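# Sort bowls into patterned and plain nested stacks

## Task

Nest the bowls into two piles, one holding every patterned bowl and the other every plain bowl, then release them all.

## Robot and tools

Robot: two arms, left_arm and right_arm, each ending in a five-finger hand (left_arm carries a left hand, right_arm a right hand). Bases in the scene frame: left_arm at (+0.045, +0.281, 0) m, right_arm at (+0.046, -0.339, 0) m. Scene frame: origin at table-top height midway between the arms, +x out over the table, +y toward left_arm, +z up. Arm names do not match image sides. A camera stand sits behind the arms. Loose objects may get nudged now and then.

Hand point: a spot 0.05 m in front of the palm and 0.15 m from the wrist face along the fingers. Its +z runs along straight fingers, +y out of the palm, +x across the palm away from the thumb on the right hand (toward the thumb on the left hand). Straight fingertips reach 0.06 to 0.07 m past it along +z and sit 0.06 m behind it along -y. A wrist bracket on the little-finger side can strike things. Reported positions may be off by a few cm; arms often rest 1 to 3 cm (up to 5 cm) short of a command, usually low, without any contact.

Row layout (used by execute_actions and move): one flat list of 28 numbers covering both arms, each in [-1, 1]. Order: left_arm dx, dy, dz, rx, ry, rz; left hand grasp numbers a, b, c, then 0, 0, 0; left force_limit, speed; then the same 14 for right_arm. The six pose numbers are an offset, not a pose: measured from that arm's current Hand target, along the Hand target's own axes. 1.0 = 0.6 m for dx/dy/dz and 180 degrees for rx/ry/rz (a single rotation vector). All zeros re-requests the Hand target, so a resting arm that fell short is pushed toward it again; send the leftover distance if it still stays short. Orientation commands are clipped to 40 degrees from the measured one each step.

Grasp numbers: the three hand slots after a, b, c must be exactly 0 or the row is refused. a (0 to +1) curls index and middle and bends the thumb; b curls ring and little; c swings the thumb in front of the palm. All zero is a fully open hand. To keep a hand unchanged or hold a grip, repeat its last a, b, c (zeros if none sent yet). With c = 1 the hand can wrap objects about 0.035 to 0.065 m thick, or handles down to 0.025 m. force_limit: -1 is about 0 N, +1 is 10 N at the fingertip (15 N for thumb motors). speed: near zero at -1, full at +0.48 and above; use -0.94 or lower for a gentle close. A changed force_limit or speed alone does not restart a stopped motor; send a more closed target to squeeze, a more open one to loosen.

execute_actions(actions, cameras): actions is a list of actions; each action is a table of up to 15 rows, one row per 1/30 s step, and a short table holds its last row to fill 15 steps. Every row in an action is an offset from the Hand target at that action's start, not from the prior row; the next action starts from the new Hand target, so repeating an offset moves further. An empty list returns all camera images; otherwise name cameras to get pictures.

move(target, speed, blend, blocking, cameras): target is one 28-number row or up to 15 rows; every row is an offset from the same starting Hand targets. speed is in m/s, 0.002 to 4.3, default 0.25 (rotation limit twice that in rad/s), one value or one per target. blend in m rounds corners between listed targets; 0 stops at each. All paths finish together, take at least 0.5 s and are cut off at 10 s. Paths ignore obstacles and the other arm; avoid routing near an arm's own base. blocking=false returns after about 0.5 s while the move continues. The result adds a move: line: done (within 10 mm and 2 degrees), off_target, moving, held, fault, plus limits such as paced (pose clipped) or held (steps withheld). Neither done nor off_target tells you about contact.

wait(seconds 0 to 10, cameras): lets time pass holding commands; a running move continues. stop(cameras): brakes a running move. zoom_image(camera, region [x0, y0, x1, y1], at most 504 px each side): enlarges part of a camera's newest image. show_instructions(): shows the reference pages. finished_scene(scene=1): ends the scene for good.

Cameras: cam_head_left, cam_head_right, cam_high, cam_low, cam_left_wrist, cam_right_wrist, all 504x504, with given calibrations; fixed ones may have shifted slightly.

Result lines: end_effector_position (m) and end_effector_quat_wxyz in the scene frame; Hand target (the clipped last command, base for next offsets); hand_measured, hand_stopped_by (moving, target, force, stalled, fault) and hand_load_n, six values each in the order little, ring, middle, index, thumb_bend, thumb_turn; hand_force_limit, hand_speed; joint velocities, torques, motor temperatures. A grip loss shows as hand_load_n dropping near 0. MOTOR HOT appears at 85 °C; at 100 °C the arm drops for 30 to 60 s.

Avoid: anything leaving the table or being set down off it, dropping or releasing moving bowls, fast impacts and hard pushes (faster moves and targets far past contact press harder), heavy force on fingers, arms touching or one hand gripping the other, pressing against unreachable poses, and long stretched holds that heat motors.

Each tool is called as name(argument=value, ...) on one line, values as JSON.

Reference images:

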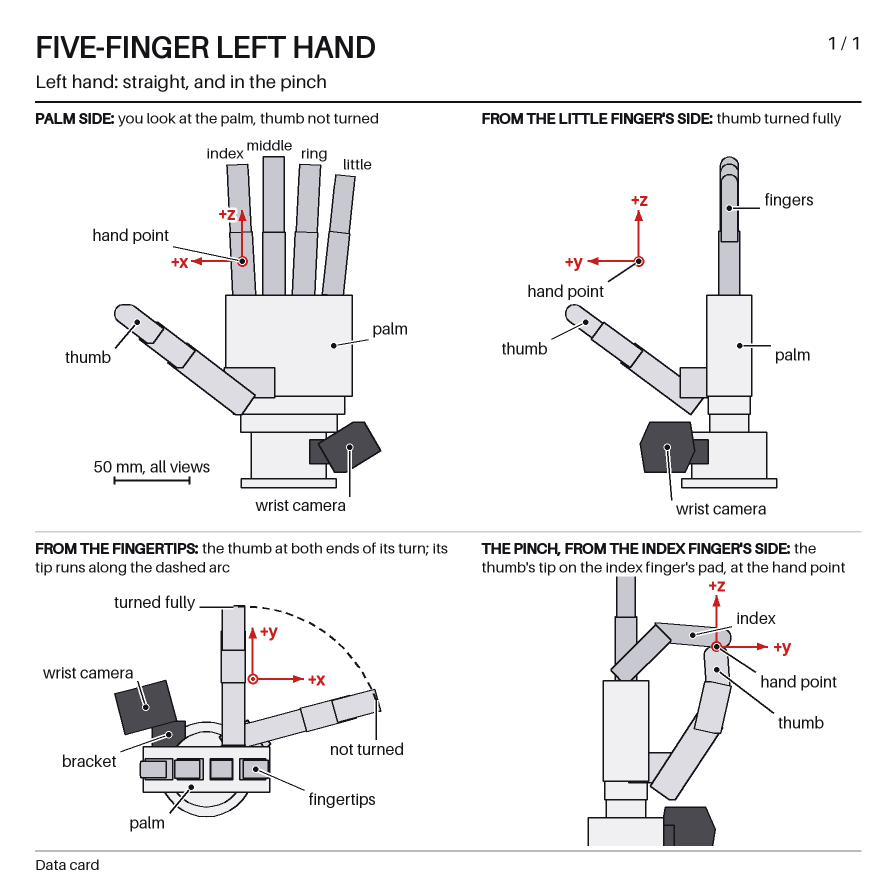

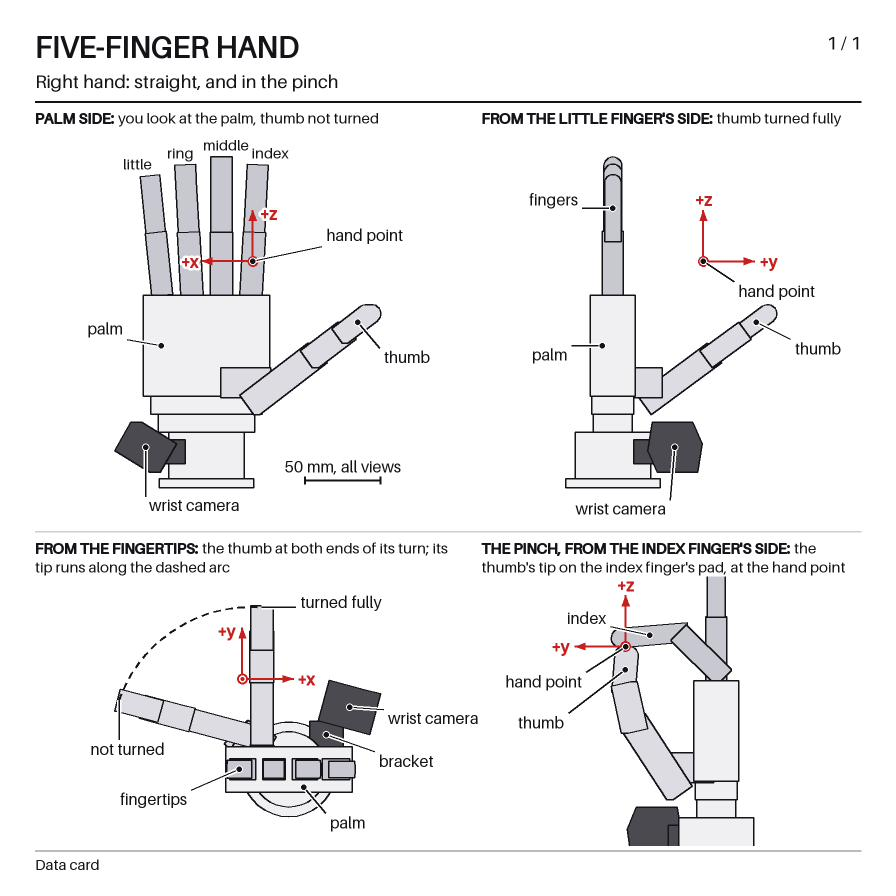

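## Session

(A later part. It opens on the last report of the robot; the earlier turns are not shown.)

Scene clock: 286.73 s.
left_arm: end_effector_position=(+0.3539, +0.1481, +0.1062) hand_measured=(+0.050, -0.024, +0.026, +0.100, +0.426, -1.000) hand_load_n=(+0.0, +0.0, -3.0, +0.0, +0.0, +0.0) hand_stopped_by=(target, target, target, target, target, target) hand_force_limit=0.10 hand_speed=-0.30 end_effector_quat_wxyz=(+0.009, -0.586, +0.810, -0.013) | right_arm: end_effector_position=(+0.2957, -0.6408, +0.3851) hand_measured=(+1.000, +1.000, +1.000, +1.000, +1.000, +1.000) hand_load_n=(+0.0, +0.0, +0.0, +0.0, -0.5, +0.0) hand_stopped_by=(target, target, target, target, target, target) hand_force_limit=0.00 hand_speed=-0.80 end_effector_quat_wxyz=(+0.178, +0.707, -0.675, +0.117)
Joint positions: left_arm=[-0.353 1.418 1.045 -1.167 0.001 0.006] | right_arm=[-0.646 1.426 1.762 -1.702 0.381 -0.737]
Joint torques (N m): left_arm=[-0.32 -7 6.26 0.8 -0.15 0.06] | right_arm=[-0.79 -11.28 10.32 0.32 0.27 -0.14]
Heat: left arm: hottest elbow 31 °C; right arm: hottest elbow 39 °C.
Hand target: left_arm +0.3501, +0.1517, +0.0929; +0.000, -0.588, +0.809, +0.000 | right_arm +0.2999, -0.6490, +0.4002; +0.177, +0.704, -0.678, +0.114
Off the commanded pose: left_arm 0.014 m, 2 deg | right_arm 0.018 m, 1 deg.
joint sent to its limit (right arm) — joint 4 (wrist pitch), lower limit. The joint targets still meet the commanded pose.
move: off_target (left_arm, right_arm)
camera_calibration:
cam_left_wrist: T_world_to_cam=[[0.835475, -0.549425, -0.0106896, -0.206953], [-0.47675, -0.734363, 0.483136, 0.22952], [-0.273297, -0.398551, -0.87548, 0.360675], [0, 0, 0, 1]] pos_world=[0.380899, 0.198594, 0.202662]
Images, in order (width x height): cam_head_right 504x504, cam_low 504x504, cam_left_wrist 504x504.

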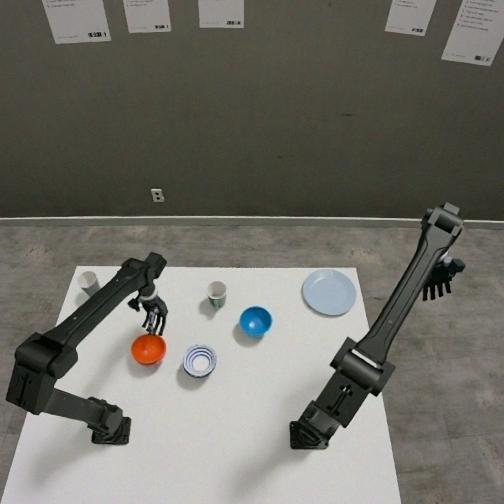

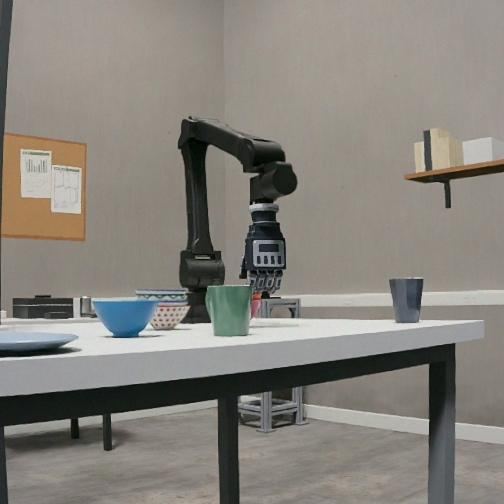

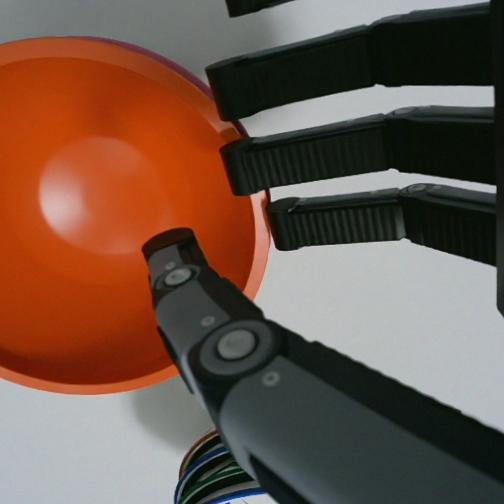

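move(target=[0, -0.021, -0.0833, 0, 0, 0, 0.5, 0.5, 1, 0, 0, 0, 0.1, -0.3, 0, 0, 0, 0, 0, 0, 0, 0, 0, 0, 0, 0, 0, -0.8], speed=0.06, cameras=["cam_left_wrist", "cam_low", "cam_head_right", "cam_high"])

zoom_image(camera="cam_low", region=[200, 250, 270, 320])

zoom_image(camera="cam_head_right", region=[100, 300, 200, 400])

Scene clock: 288.70 s.
left_arm: end_effector_position=(+0.3462, +0.1505, +0.1305) hand_measured=(+0.050, -0.024, +0.026, +0.100, +0.426, -1.000) hand_load_n=(+0.0, +0.0, +0.0, +0.0, +0.0, -0.5) hand_stopped_by=(target, target, target, target, target, target) hand_force_limit=0.10 hand_speed=-0.30 end_effector_quat_wxyz=(-0.009, -0.586, +0.810, +0.010) | right_arm: end_effector_position=(+0.2957, -0.6408, +0.3851) hand_measured=(+1.000, +1.000, +1.000, +1.000, +1.000, +1.000) hand_load_n=(+0.0, +0.0, +0.0, +0.0, +0.0, +0.0) hand_stopped_by=(target, target, target, target, target, target) hand_force_limit=0.00 hand_speed=-0.80 end_effector_quat_wxyz=(+0.178, +0.707, -0.675, +0.117)
Joint positions: left_arm=[-0.353 1.418 1.103 -1.283 0.001 0.006] | right_arm=[-0.646 1.426 1.762 -1.702 0.381 -0.737]
Joint torques (N m): left_arm=[-0.32 -8.12 12.31 -0.01 -0.16 0.05] | right_arm=[-0.79 -11.28 10.32 0.31 0.28 -0.14]
Heat: left arm: hottest elbow 31 °C; right arm: hottest elbow 39 °C.
Hand target: left_arm +0.3620, +0.1479, +0.1428; +0.000, -0.588, +0.809, +0.000 | right_arm +0.2999, -0.6490, +0.4002; +0.177, +0.704, -0.678, +0.114
Off the commanded pose: left_arm 0.020 m, 2 deg | right_arm 0.018 m, 1 deg.
joint sent to its limit (right arm) — joint 4 (wrist pitch), lower limit. The joint targets still meet the commanded pose.
move: off_target (left_arm, right_arm)
camera_calibration:
cam_left_wrist: T_world_to_cam=[[0.833352, -0.548722, -0.0665418, -0.190926], [-0.449758, -0.743135, 0.495448, 0.206308], [-0.321313, -0.382955, -0.866085, 0.393921], [0, 0, 0, 1]] pos_world=[0.378469, 0.199403, 0.22625]
Images, in order (width x height): cam_head_right 504x504, cam_high 504x504, cam_low 504x504, cam_left_wrist 504x504.

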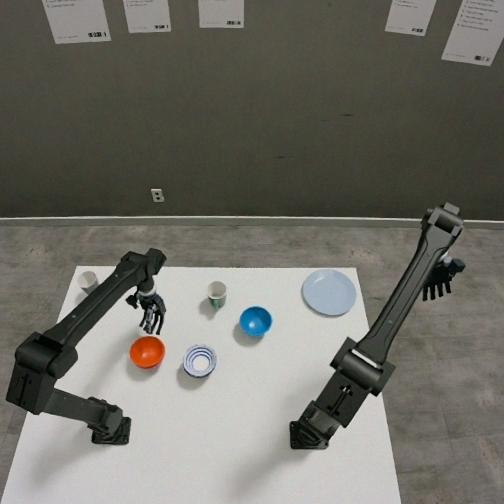

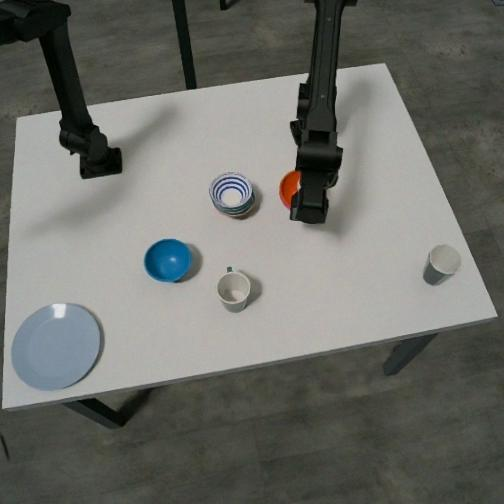

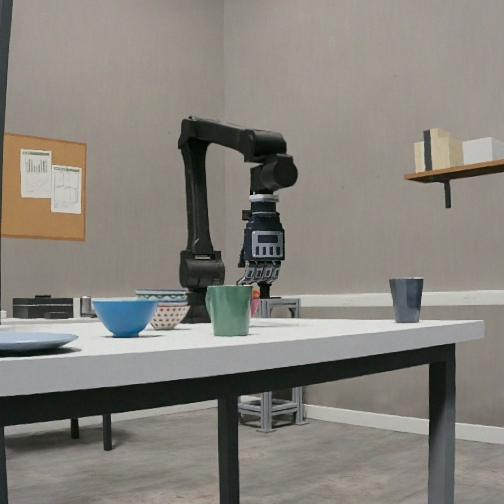

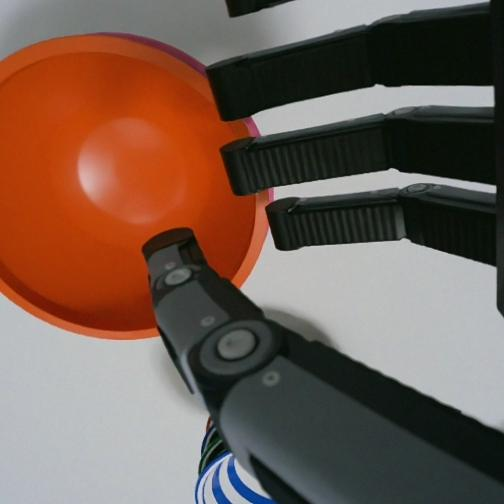

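Scaled by 7.200 from the camera's 504x504 image, which has a finer 720x720 frame.

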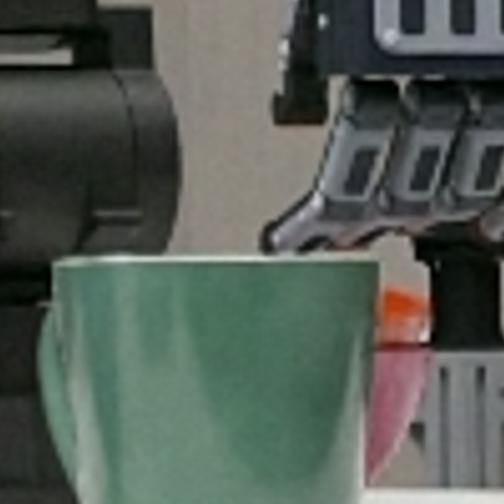

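Scaled by 5.040 from the camera's 504x504 image, which has a finer 720x720 frame.

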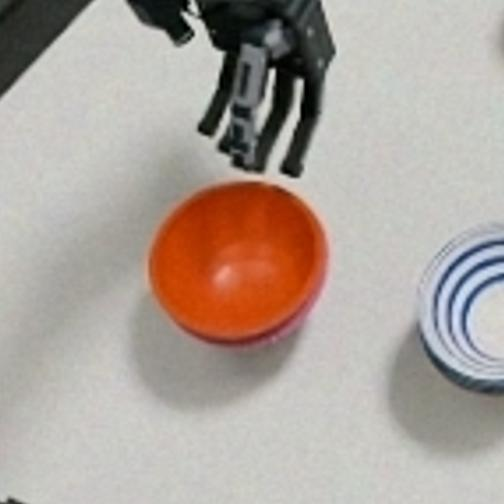

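move(target=[0, -0.12, -0.1167, 0, 0, 0, 0.5, 0.5, 1, 0, 0, 0, 0.1, -0.3, 0, 0, 0, 0, 0, 0, 0, 0, 0, 0, 0, 0, 0, -0.8], speed=0.2, cameras=["cam_left_wrist", "cam_low", "cam_head_right", "cam_high", "cam_head_left"])

zoom_image(camera="cam_low", region=[200, 250, 270, 320])

zoom_image(camera="cam_head_right", region=[100, 300, 200, 400])

zoom_image(camera="cam_high", region=[250, 140, 350, 240])

Scene clock: 290.70 s.
left_arm: end_effector_position=(+0.4162, +0.1279, +0.2032) hand_measured=(+0.050, -0.024, +0.026, +0.100, +0.426, -1.000) hand_load_n=(+0.0, +0.0, +0.0, +0.5, +0.0, +0.0) hand_stopped_by=(target, target, target, target, target, target) hand_force_limit=0.10 hand_speed=-0.30 end_effector_quat_wxyz=(-0.006, -0.586, +0.810, +0.007) | right_arm: end_effector_position=(+0.2957, -0.6408, +0.3851) hand_measured=(+1.000, +1.000, +1.000, +1.000, +1.000, +1.000) hand_load_n=(+0.0, +0.0, +0.0, +0.0, +0.0, +0.0) hand_stopped_by=(target, target, target, target, target, target) hand_force_limit=0.00 hand_speed=-0.80 end_effector_quat_wxyz=(+0.178, +0.707, -0.675, +0.117)
Joint positions: left_arm=[-0.353 1.561 1.457 -1.486 0.001 0.006] | right_arm=[-0.646 1.426 1.762 -1.702 0.381 -0.737]
Joint torques (N m): left_arm=[-0.44 -10.34 12.93 -0.02 -0.16 0.04] | right_arm=[-0.85 -11.34 10.33 0.32 0.27 -0.13]
Heat: left arm: hottest elbow 31 °C; right arm: hottest elbow 39 °C.
Hand target: left_arm +0.4306, +0.1256, +0.2130; +0.000, -0.588, +0.809, +0.000 | right_arm +0.2999, -0.6490, +0.4002; +0.177, +0.704, -0.678, +0.114
Off the commanded pose: left_arm 0.017 m, 1 deg | right_arm 0.018 m, 1 deg.
joint sent to its limit (right arm) — joint 4 (wrist pitch), lower limit. The joint targets still meet the commanded pose.
move: off_target (left_arm, right_arm)
camera_calibration:
cam_left_wrist: T_world_to_cam=[[0.833829, -0.548837, -0.0592251, -0.258564], [-0.453284, -0.741965, 0.493985, 0.186496], [-0.31506, -0.385053, -0.867451, 0.468605], [0, 0, 0, 1]] pos_world=[0.447773, 0.176902, 0.299052]
Images, in order (width x height): cam_head_left 504x504, cam_head_right 504x504, cam_high 504x504, cam_low 504x504, cam_left_wrist 504x504.

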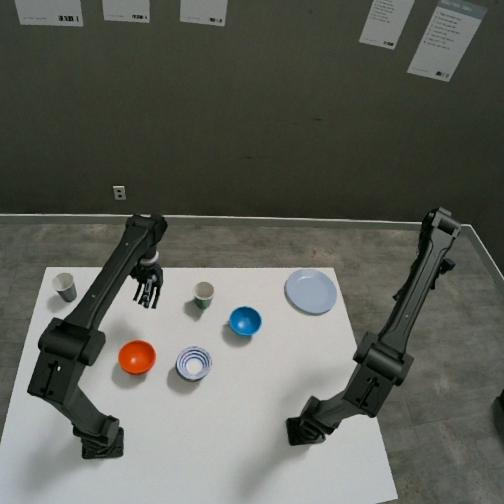

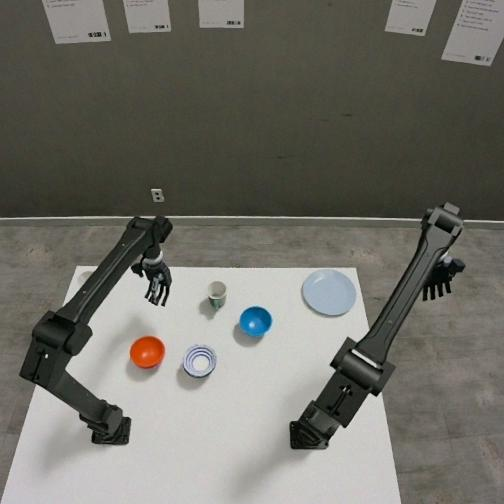

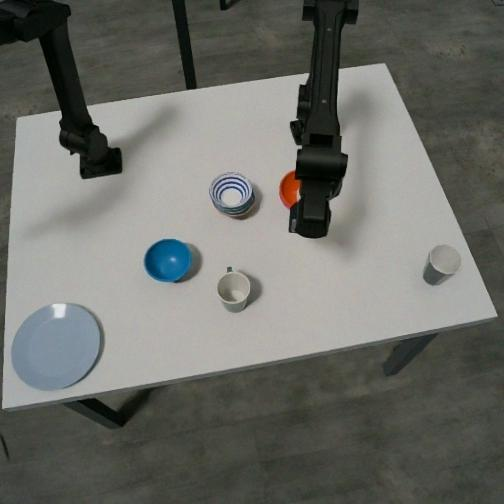

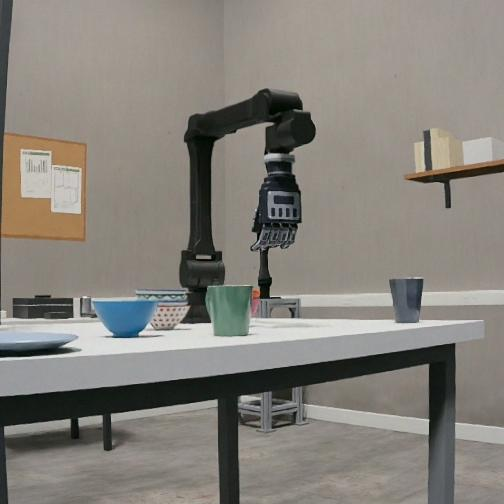

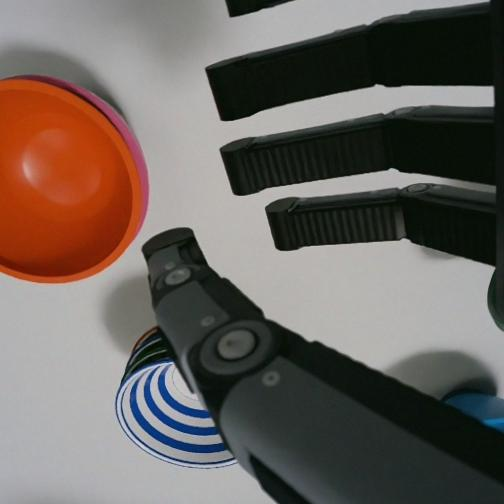

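Scaled by 7.200 from the camera's 504x504 image, which has a finer 720x720 frame.

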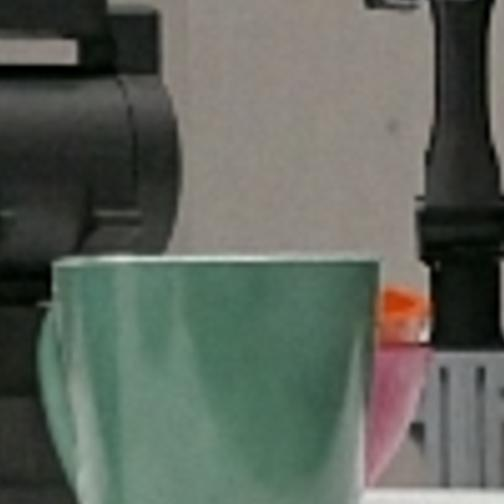

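Scaled by 5.040 from the camera's 504x504 image, which has a finer 720x720 frame.

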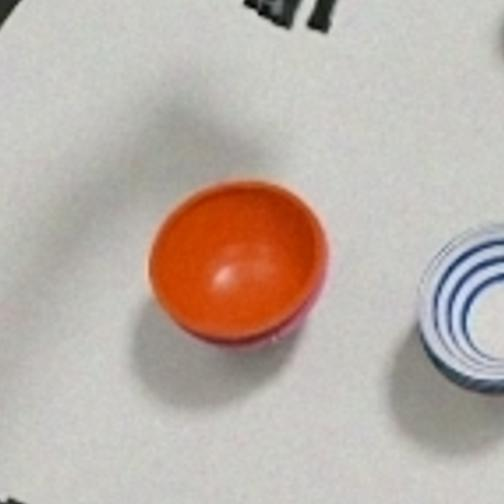

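Scaled by 5.040 from the camera's 504x504 image, which has a finer 720x720 frame.

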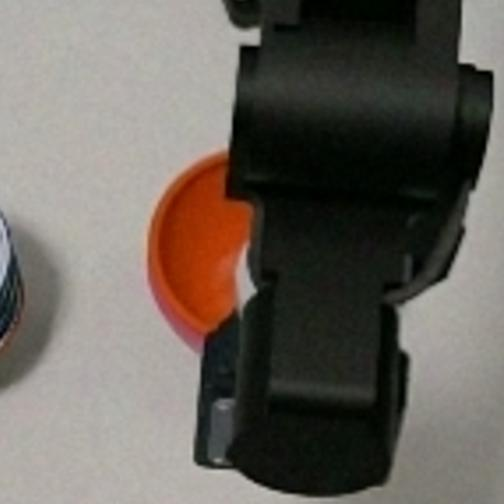

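zoom_image(camera="cam_low", region=[245, 280, 270, 305])

zoom_image(camera="cam_head_left", region=[100, 320, 175, 395])

zoom_image(camera="cam_left_wrist", region=[0, 40, 260, 300])

Scaled by 20.160 from the camera's 504x504 image, which has a finer 720x720 frame.

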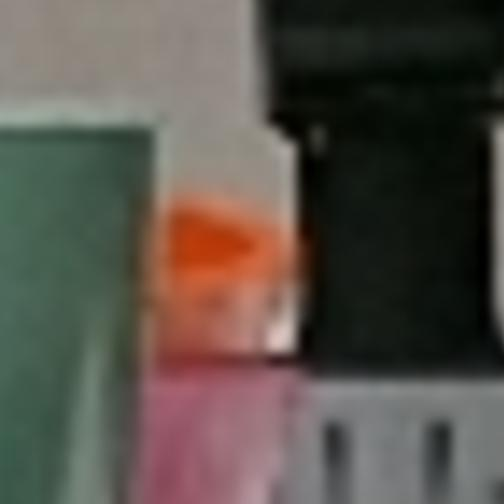

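Scaled by 6.720 from the camera's 504x504 image, which has a finer 720x720 frame.

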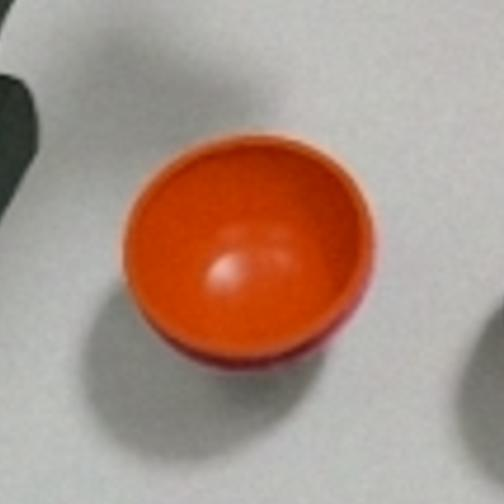

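Scaled by 1.938 from the camera's 504x504 image, which has a finer 720x720 frame.

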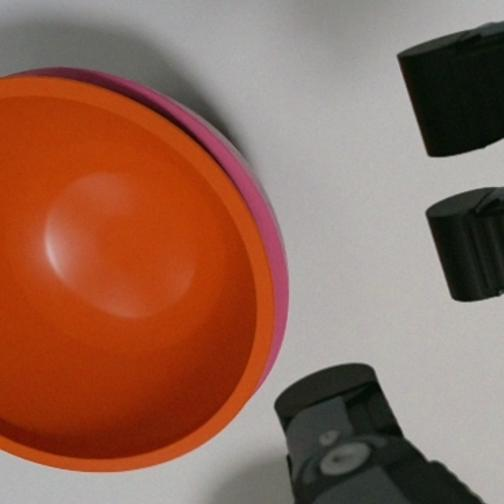

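move(target=[0.5195, -0.258, 0.0717, 0.1111, 0, 0, 0.4, 0.5, 1, 0, 0, 0, 0.1, -0.3, 0, 0, 0, 0, 0, 0, 0, 0, 0, 0, 0, 0, 0, -0.8], speed=0.3, cameras=["cam_left_wrist", "cam_low", "cam_head_right", "cam_high"])

zoom_image(camera="cam_high", region=[200, 130, 350, 280])

Scene clock: 298.33 s.
left_arm: end_effector_position=(+0.4701, -0.2085, +0.1608) hand_measured=(+0.040, -0.010, +0.226, +0.300, +0.500, -1.000) hand_load_n=(+0.0, +0.0, +0.0, +0.0, +0.0, +0.0) hand_stopped_by=(target, target, target, target, target, target) hand_force_limit=0.10 hand_speed=-0.30 end_effector_quat_wxyz=(+0.100, -0.575, +0.802, -0.129) | right_arm: end_effector_position=(+0.2957, -0.6408, +0.3851) hand_measured=(+1.000, +1.000, +1.000, +1.000, +1.000, +1.000) hand_load_n=(+0.0, +0.0, +0.0, +0.0, +0.0, +0.0) hand_stopped_by=(target, target, target, target, target, target) hand_force_limit=0.00 hand_speed=-0.80 end_effector_quat_wxyz=(+0.178, +0.707, -0.675, +0.117)
Joint positions: left_arm=[-0.86 1.957 1.904 -1.232 -0.164 -0.47] | right_arm=[-0.646 1.426 1.762 -1.702 0.381 -0.737]
Joint torques (N m): left_arm=[-0.62 -16.32 13.78 0.58 -0.28 -0.03] | right_arm=[-0.79 -11.28 10.35 0.32 0.27 -0.14]
Heat: left arm: hottest elbow 32 °C; right arm: hottest elbow 39 °C.
Hand target: left_arm +0.4813, -0.2187, +0.1699; +0.102, -0.579, +0.797, -0.140 | right_arm +0.2999, -0.6490, +0.4002; +0.177, +0.704, -0.678, +0.114
Off the commanded pose: left_arm 0.018 m, 2 deg | right_arm 0.018 m, 1 deg.
joint sent to its limit (right arm) — joint 4 (wrist pitch), lower limit. The joint targets still meet the commanded pose.
move: off_target (left_arm, right_arm)
camera_calibration:
cam_left_wrist: T_world_to_cam=[[0.794132, -0.545086, 0.268768, -0.523999], [-0.607297, -0.694751, 0.385372, 0.0820389], [-0.0233342, -0.469258, -0.882753, 0.167024], [0, 0, 0, 1]] pos_world=[0.469843, -0.15025, 0.25666]
Images, in order (width x height): cam_head_right 504x504, cam_high 504x504, cam_low 504x504, cam_left_wrist 504x504.

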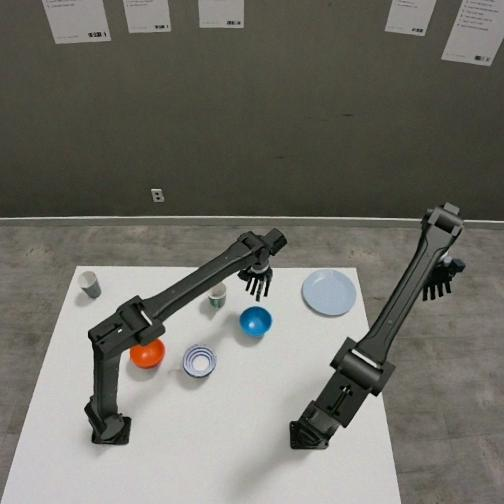

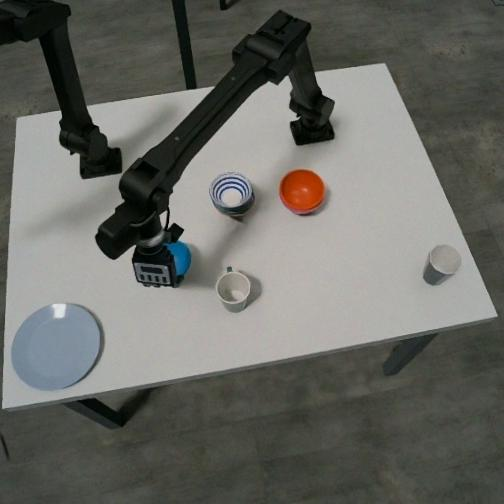

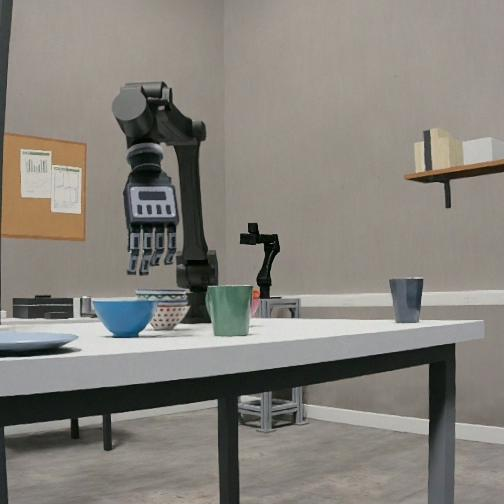

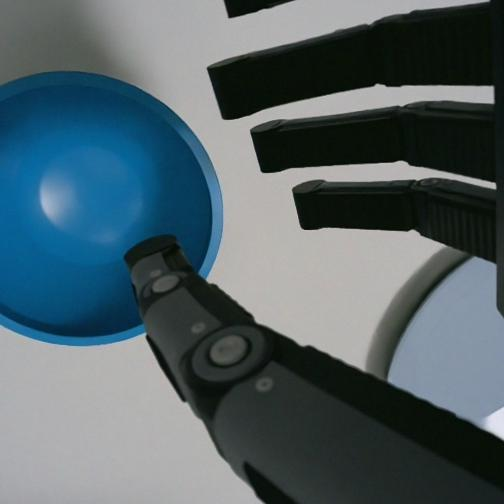

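Scaled by 3.360 from the camera's 504x504 image, which has a finer 720x720 frame.

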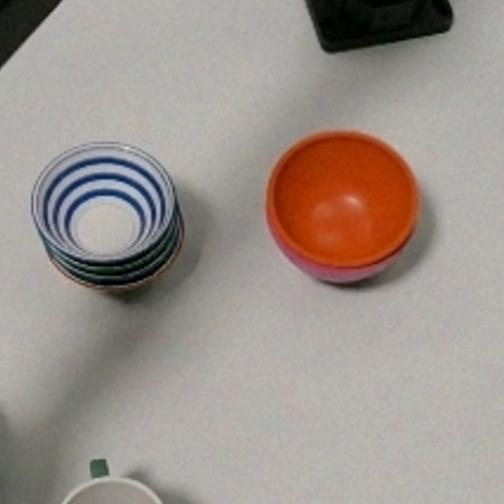

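move(target=[[0.0125, 0.001, 0.021, 0, 0, 0, 0.4, 0.5, 1, 0, 0, 0, 0.1, -0.3, 0, 0, 0, 0, 0, 0, 0, 0, 0, 0, 0, 0, 0, -0.8], [0.0125, 0.0472, 0.1478, 0, 0, 0, 0.4, 0.5, 1, 0, 0, 0, 0.1, -0.3, 0, 0, 0, 0, 0, 0, 0, 0, 0, 0, 0, 0, 0, -0.8]], speed=[0.1, 0.1], blend=[0.005, 0], cameras=["cam_left_wrist", "cam_low"])

Scene clock: 301.77 s.
left_arm: end_effector_position=(+0.4825, -0.2216, +0.0874) hand_measured=(+0.040, -0.010, +0.226, +0.300, +0.500, -1.000) hand_load_n=(+0.0, +0.0, +0.0, +0.0, +0.0, +0.0) hand_stopped_by=(target, target, target, target, target, target) hand_force_limit=0.10 hand_speed=-0.30 end_effector_quat_wxyz=(+0.102, -0.578, +0.797, -0.141) | right_arm: end_effector_position=(+0.2957, -0.6408, +0.3851) hand_measured=(+1.000, +1.000, +1.000, +1.000, +1.000, +1.000) hand_load_n=(+0.0, +0.0, +0.0, +0.0, +0.0, -0.5) hand_stopped_by=(target, target, target, target, target, target) hand_force_limit=0.00 hand_speed=-0.80 end_effector_quat_wxyz=(+0.178, +0.707, -0.675, +0.117)
Joint positions: left_arm=[-0.86 2.018 1.803 -1.047 -0.166 -0.477] | right_arm=[-0.646 1.426 1.762 -1.702 0.381 -0.737]
Joint torques (N m): left_arm=[-1.32 -17.08 8.68 1.55 -0.3 -0.03] | right_arm=[-0.85 -11.34 10.33 0.31 0.27 -0.14]
Heat: left arm: hottest elbow 32 °C; right arm: hottest elbow 39 °C.
Hand target: left_arm +0.4826, -0.2270, +0.0770; +0.102, -0.579, +0.797, -0.141 | right_arm +0.2999, -0.6490, +0.4002; +0.177, +0.704, -0.678, +0.114
Off the commanded pose: left_arm 0.012 m, 0 deg | right_arm 0.018 m, 1 deg.
joint sent to its limit (right arm) — joint 4 (wrist pitch), lower limit. The joint targets still meet the commanded pose.
move: off_target (left_arm, right_arm)
camera_calibration:
cam_left_wrist: T_world_to_cam=[[0.793678, -0.533832, 0.291717, -0.520464], [-0.608318, -0.692553, 0.38771, 0.109572], [-0.00494274, -0.485173, -0.874404, 0.0832738], [0, 0, 0, 1]] pos_world=[0.480147, -0.161554, 0.182161]
Images, in order (width x height): cam_low 504x504, cam_left_wrist 504x504.

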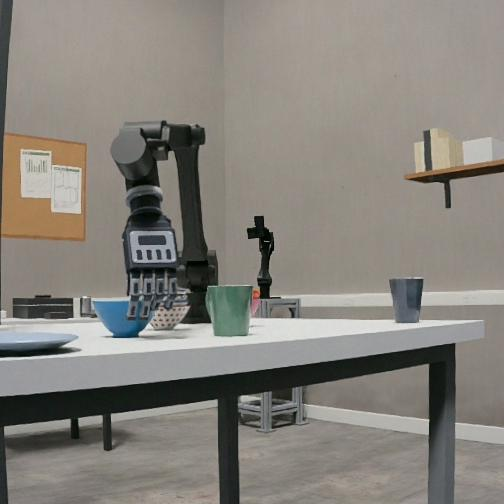

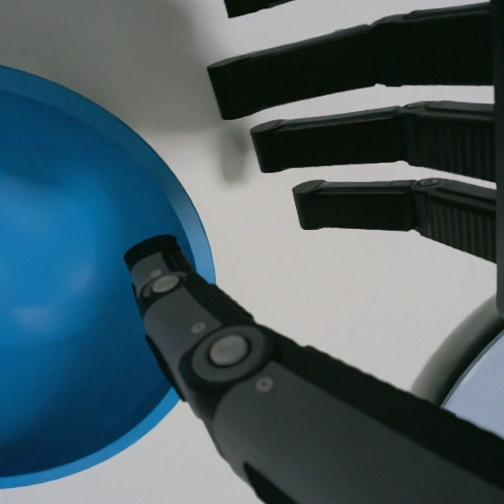

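move(target=[[-0.0024, 0.0092, 0.0232, 0, 0, 0, 0.4, 0.5, 1, 0, 0, 0, 0.1, -0.3, 0, 0, 0, 0, 0, 0, 0, 0, 0, 0, 0, 0, 0, -0.8], [-0.0024, 0.0092, 0.0232, 0, 0, 0, 0.6, 0.5, 1, 0, 0, 0, 0.1, -0.3, 0, 0, 0, 0, 0, 0, 0, 0, 0, 0, 0, 0, 0, -0.8], [-0.0024, 0.0187, 0.049, 0, 0, 0, 0.6, 0.5, 1, 0, 0, 0, 0.1, -0.3, 0, 0, 0, 0, 0, 0, 0, 0, 0, 0, 0, 0, 0, -0.8]], speed=0.06, cameras=["cam_left_wrist", "cam_low", "cam_high"])

Scene clock: 304.87 s.
left_arm: end_effector_position=(+0.4827, -0.2218, +0.0604) hand_measured=(+0.060, -0.040, -0.174, -0.100, +0.350, -1.000) hand_load_n=(+0.0, +0.5, +0.0, +0.5, +0.5, +0.0) hand_stopped_by=(target, target, target, target, target, target) hand_force_limit=0.10 hand_speed=-0.30 end_effector_quat_wxyz=(+0.103, -0.578, +0.797, -0.144) | right_arm: end_effector_position=(+0.2957, -0.6408, +0.3851) hand_measured=(+1.000, +1.000, +1.000, +1.000, +1.000, +1.000) hand_load_n=(+0.0, +0.0, +0.0, +0.0, -0.5, +0.0) hand_stopped_by=(target, target, target, target, target, target) hand_force_limit=0.00 hand_speed=-0.80 end_effector_quat_wxyz=(+0.178, +0.707, -0.675, +0.117)
Joint positions: left_arm=[-0.86 2.032 1.753 -0.975 -0.166 -0.477] | right_arm=[-0.646 1.426 1.762 -1.702 0.381 -0.737]
Joint torques (N m): left_arm=[-1.14 -16.67 8.31 1.57 -0.28 -0.02] | right_arm=[-0.85 -11.28 10.33 0.32 0.27 -0.14]
Heat: left arm: hottest elbow 32 °C; right arm: hottest elbow 39 °C.
Hand target: left_arm +0.4827, -0.2256, +0.0456; +0.102, -0.579, +0.797, -0.141 | right_arm +0.2999, -0.6490, +0.4002; +0.177, +0.704, -0.678, +0.114
Off the commanded pose: left_arm 0.015 m, 0 deg | right_arm 0.018 m, 1 deg.
joint sent to its limit (right arm) — joint 4 (wrist pitch), lower limit. The joint targets still meet the commanded pose.
move: off_target (left_arm, right_arm); target 2's new numbers were sent with left_arm's hand 0.017 m and 1 deg from that target
camera_calibration:
cam_left_wrist: T_world_to_cam=[[0.792357, -0.532291, 0.298054, -0.512336], [-0.610057, -0.690665, 0.388345, 0.121214], [-0.000856915, -0.489538, -0.871981, 0.0564573], [0, 0, 0, 1]] pos_world=[0.479949, -0.161356, 0.154861]
Images, in order (width x height): cam_high 504x504, cam_low 504x504, cam_left_wrist 504x504.

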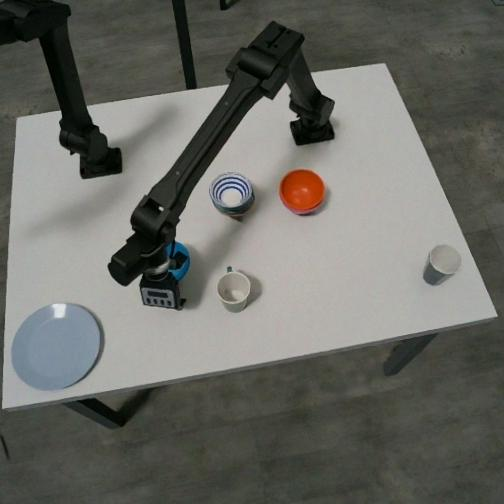

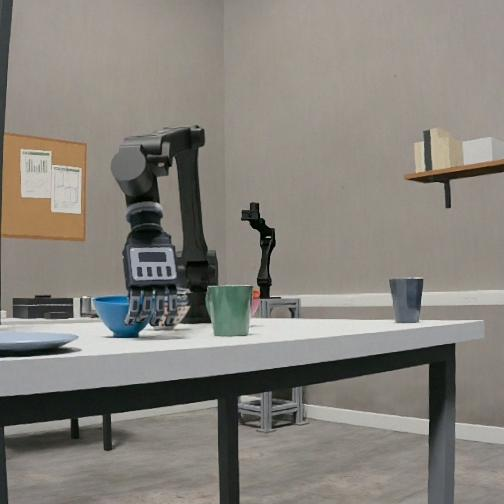

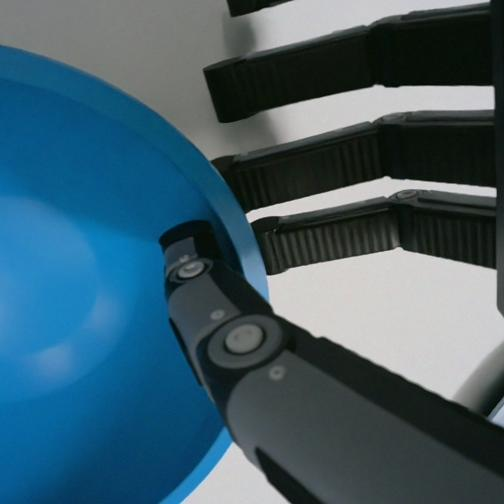

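move(target=[[0, 0.0034, 0.0094, 0, 0, 0, 0.6, 0.5, 1, 0, 0, 0, 0.1, -0.3, 0, 0, 0, 0, 0, 0, 0, 0, 0, 0, 0, 0, 0, -0.8], [0, 0.0034, 0.0094, 0, 0, 0, 0.9, 0.5, 1, 0, 0, 0, 0.15, -0.8, 0, 0, 0, 0, 0, 0, 0, 0, 0, 0, 0, 0, 0, -0.8]], speed=0.06, cameras=["cam_left_wrist", "cam_low"])

Scene clock: 306.70 s.
left_arm: end_effector_position=(+0.4834, -0.2225, +0.0539) hand_measured=(+0.090, -0.084, -0.262, -0.336, +0.290, -1.000) hand_load_n=(+0.0, +0.0, +8.0, +8.0, +10.0, -0.5) hand_stopped_by=(target, target, force, force, force, target) hand_force_limit=0.15 hand_speed=-0.80 end_effector_quat_wxyz=(+0.103, -0.578, +0.797, -0.145) | right_arm: end_effector_position=(+0.2957, -0.6408, +0.3851) hand_measured=(+1.000, +1.000, +1.000, +1.000, +1.000, +1.000) hand_load_n=(+0.0, +0.0, +0.0, +0.0, +0.0, +0.0) hand_stopped_by=(target, target, target, target, target, target) hand_force_limit=0.00 hand_speed=-0.80 end_effector_quat_wxyz=(+0.178, +0.707, -0.675, +0.117)
Joint positions: left_arm=[-0.86 2.039 1.746 -0.96 -0.166 -0.477] | right_arm=[-0.646 1.426 1.762 -1.702 0.381 -0.737]
Joint torques (N m): left_arm=[-0.97 -16.62 8.1 1.54 -0.27 -0.02] | right_arm=[-0.91 -11.28 10.33 0.32 0.28 -0.14]
Heat: left arm: hottest elbow 32 °C; right arm: hottest elbow 39 °C.
Hand target: left_arm +0.4826, -0.2255, +0.0396; +0.102, -0.579, +0.797, -0.141 | right_arm +0.2999, -0.6490, +0.4002; +0.177, +0.704, -0.678, +0.114
Off the commanded pose: left_arm 0.015 m, 0 deg | right_arm 0.018 m, 1 deg.
joint sent to its limit (right arm) — joint 4 (wrist pitch), lower limit. The joint targets still meet the commanded pose.
move: off_target (left_arm, right_arm); target 2's new numbers were sent with left_arm's hand 0.018 m and 1 deg from that target
camera_calibration:
cam_left_wrist: T_world_to_cam=[[0.792094, -0.532064, 0.299157, -0.511086], [-0.610399, -0.690314, 0.388432, 0.123876], [-0.00015884, -0.49028, -0.871565, 0.0498916], [0, 0, 0, 1]] pos_world=[0.48045, -0.161956, 0.148261]
Images, in order (width x height): cam_low 504x504, cam_left_wrist 504x504.

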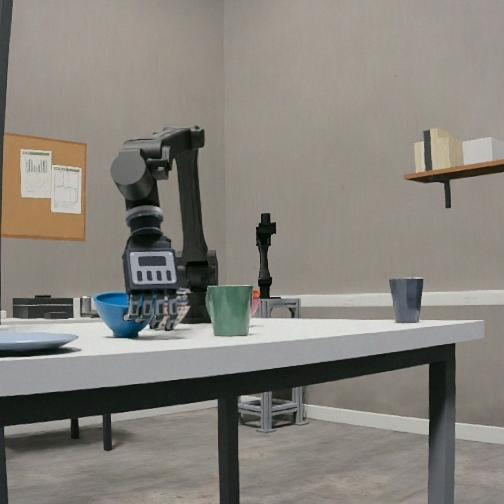

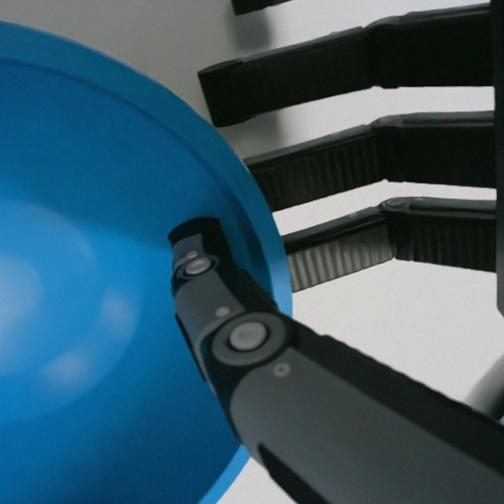

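zoom_image(camera="cam_low", region=[80, 270, 200, 350])

Scaled by 4.200 from the camera's 504x504 image, which has a finer 720x720 frame.

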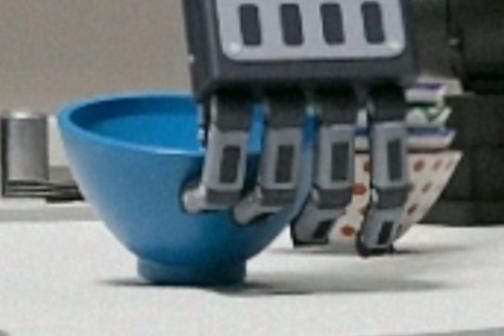

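move(target=[[0.0085, -0.104, -0.2372, 0, 0, 0, 0.9, 0.5, 1, 0, 0, 0, 0.15, -0.8, 0, 0, 0, 0, 0, 0, 0, 0, 0, 0, 0, 0, 0, -0.8], [-0.3467, 0.139, -0.3705, 0.1, 0, 0, 0.9, 0.5, 1, 0, 0, 0, 0.15, -0.8, 0, 0, 0, 0, 0, 0, 0, 0, 0, 0, 0, 0, 0, -0.8], [-0.53, 0.303, -0.3503, 0.15, 0, 0, 1, 1, 1, 0, 0, 0, 0.15, -0.8, 0, 0, 0, 0, 0, 0, 0, 0, 0, 0, 0, 0, 0, -0.8]], speed=[0.1, 0.2, 0.15], blend=[0.04, 0.04, 0], cameras=["cam_left_wrist", "cam_low", "cam_head_right", "cam_high", "cam_head_left"])

zoom_image(camera="cam_low", region=[180, 210, 320, 350])

zoom_image(camera="cam_head_right", region=[100, 300, 200, 400])

zoom_image(camera="cam_high", region=[230, 100, 380, 250])

Scene clock: 316.33 s.
left_arm: end_effector_position=(+0.3444, +0.1492, +0.1673) hand_measured=(-0.900, -1.000, -0.262, -0.336, +0.292, -1.000) hand_load_n=(+0.0, +0.0, +9.0, +5.0, +12.5, +1.0) hand_stopped_by=(target, target, force, force, force, target) hand_force_limit=0.15 hand_speed=-0.80 end_effector_quat_wxyz=(+0.222, -0.541, +0.749, -0.311) | right_arm: end_effector_position=(+0.2957, -0.6408, +0.3851) hand_measured=(+1.000, +1.000, +1.000, +1.000, +1.000, +1.000) hand_load_n=(+0.5, +0.0, +0.0, +0.0, +0.0, +0.0) hand_stopped_by=(target, target, target, target, target, target) hand_force_limit=0.00 hand_speed=-0.80 end_effector_quat_wxyz=(+0.178, +0.707, -0.675, +0.117)
Joint positions: left_arm=[-0.355 0.779 0.66 -0.669 0.008 0.003] | right_arm=[-0.646 1.426 1.762 -1.702 0.381 -0.737]
Joint torques (N m): left_arm=[0.38 -2.96 9.42 2.36 -0.02 0.11] | right_arm=[-0.85 -11.4 10.35 0.29 0.27 -0.13]
Heat: left arm: hottest elbow 32 °C; right arm: hottest elbow 39 °C.
Hand target: left_arm +0.3501, +0.1520, +0.1747; +0.234, -0.539, +0.742, -0.323 | right_arm +0.2999, -0.6490, +0.4002; +0.177, +0.704, -0.678, +0.114
Off the commanded pose: left_arm 0.010 m, 2 deg | right_arm 0.018 m, 1 deg.
joint sent to its limit (right arm) — joint 4 (wrist pitch), lower limit. The joint targets still meet the commanded pose.
move: off_target (right_arm)
camera_calibration:
cam_left_wrist: T_world_to_cam=[[0.594467, -0.469757, 0.652639, -0.237563], [-0.734407, -0.647725, 0.202727, 0.319039], [0.327497, -0.599817, -0.730044, 0.210802], [0, 0, 0, 1]] pos_world=[0.306491, 0.221495, 0.244259]
Images, in order (width x height): cam_head_left 504x504, cam_head_right 504x504, cam_high 504x504, cam_low 504x504, cam_left_wrist 504x504.

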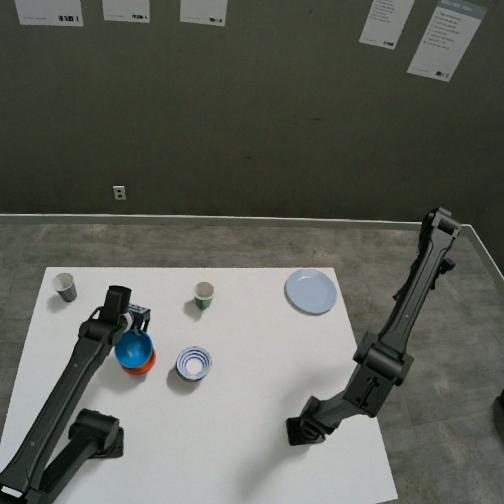

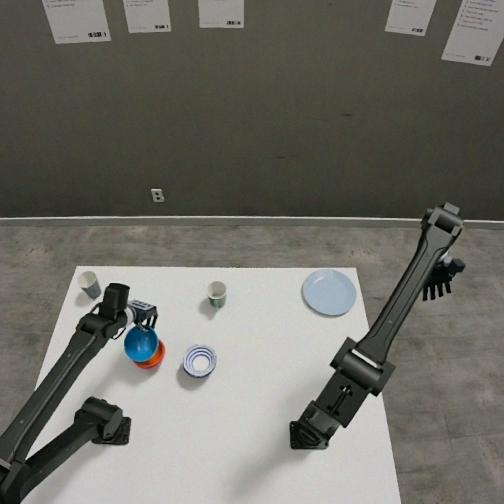

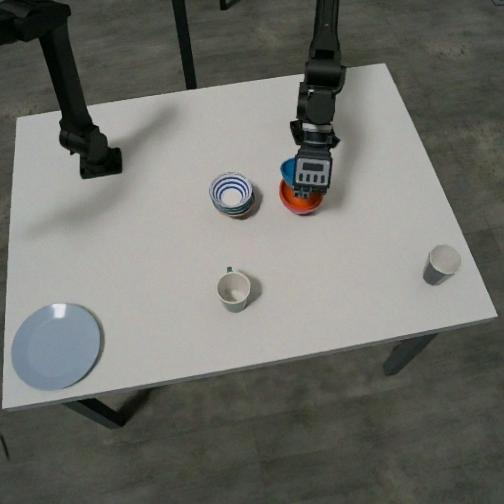

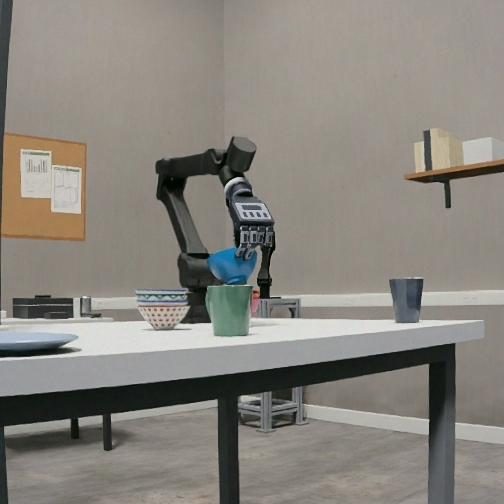

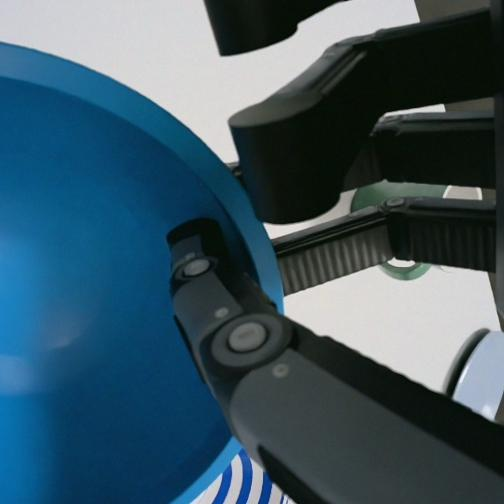

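Scaled by 3.600 from the camera's 504x504 image, which has a finer 720x720 frame.

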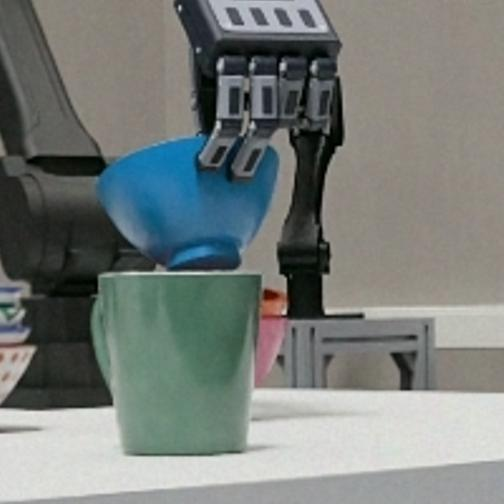

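Scaled by 5.040 from the camera's 504x504 image, which has a finer 720x720 frame.

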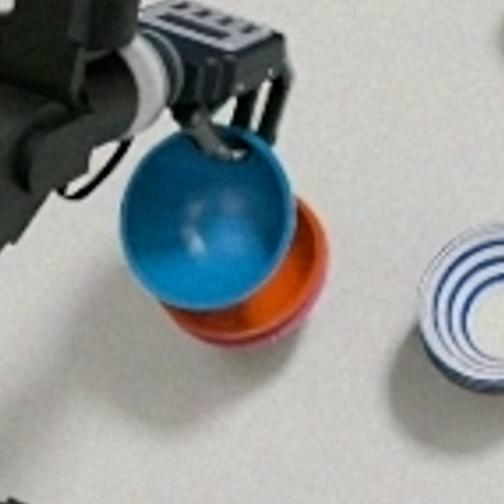

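Scaled by 3.360 from the camera's 504x504 image, which has a finer 720x720 frame.

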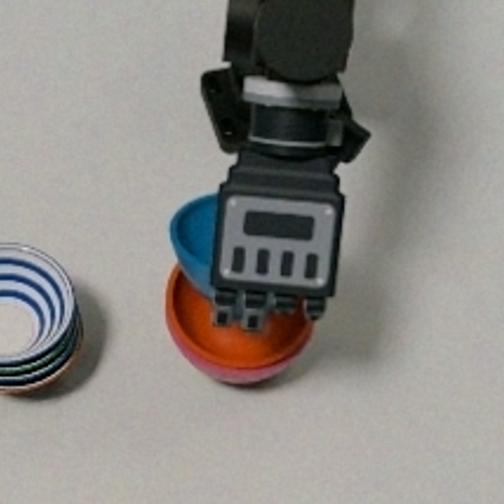

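zoom_image(camera="cam_low", region=[200, 235, 270, 305])

Scaled by 7.200 from the camera's 504x504 image, which has a finer 720x720 frame.

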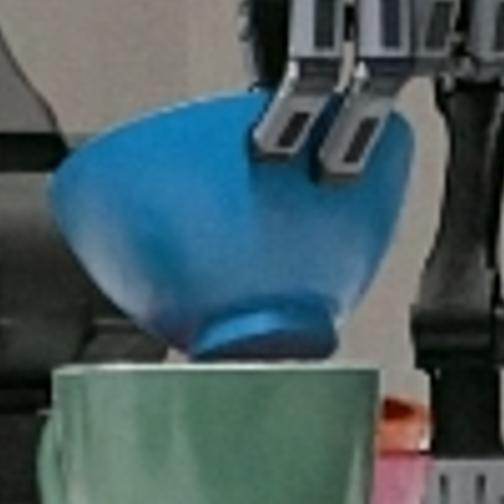

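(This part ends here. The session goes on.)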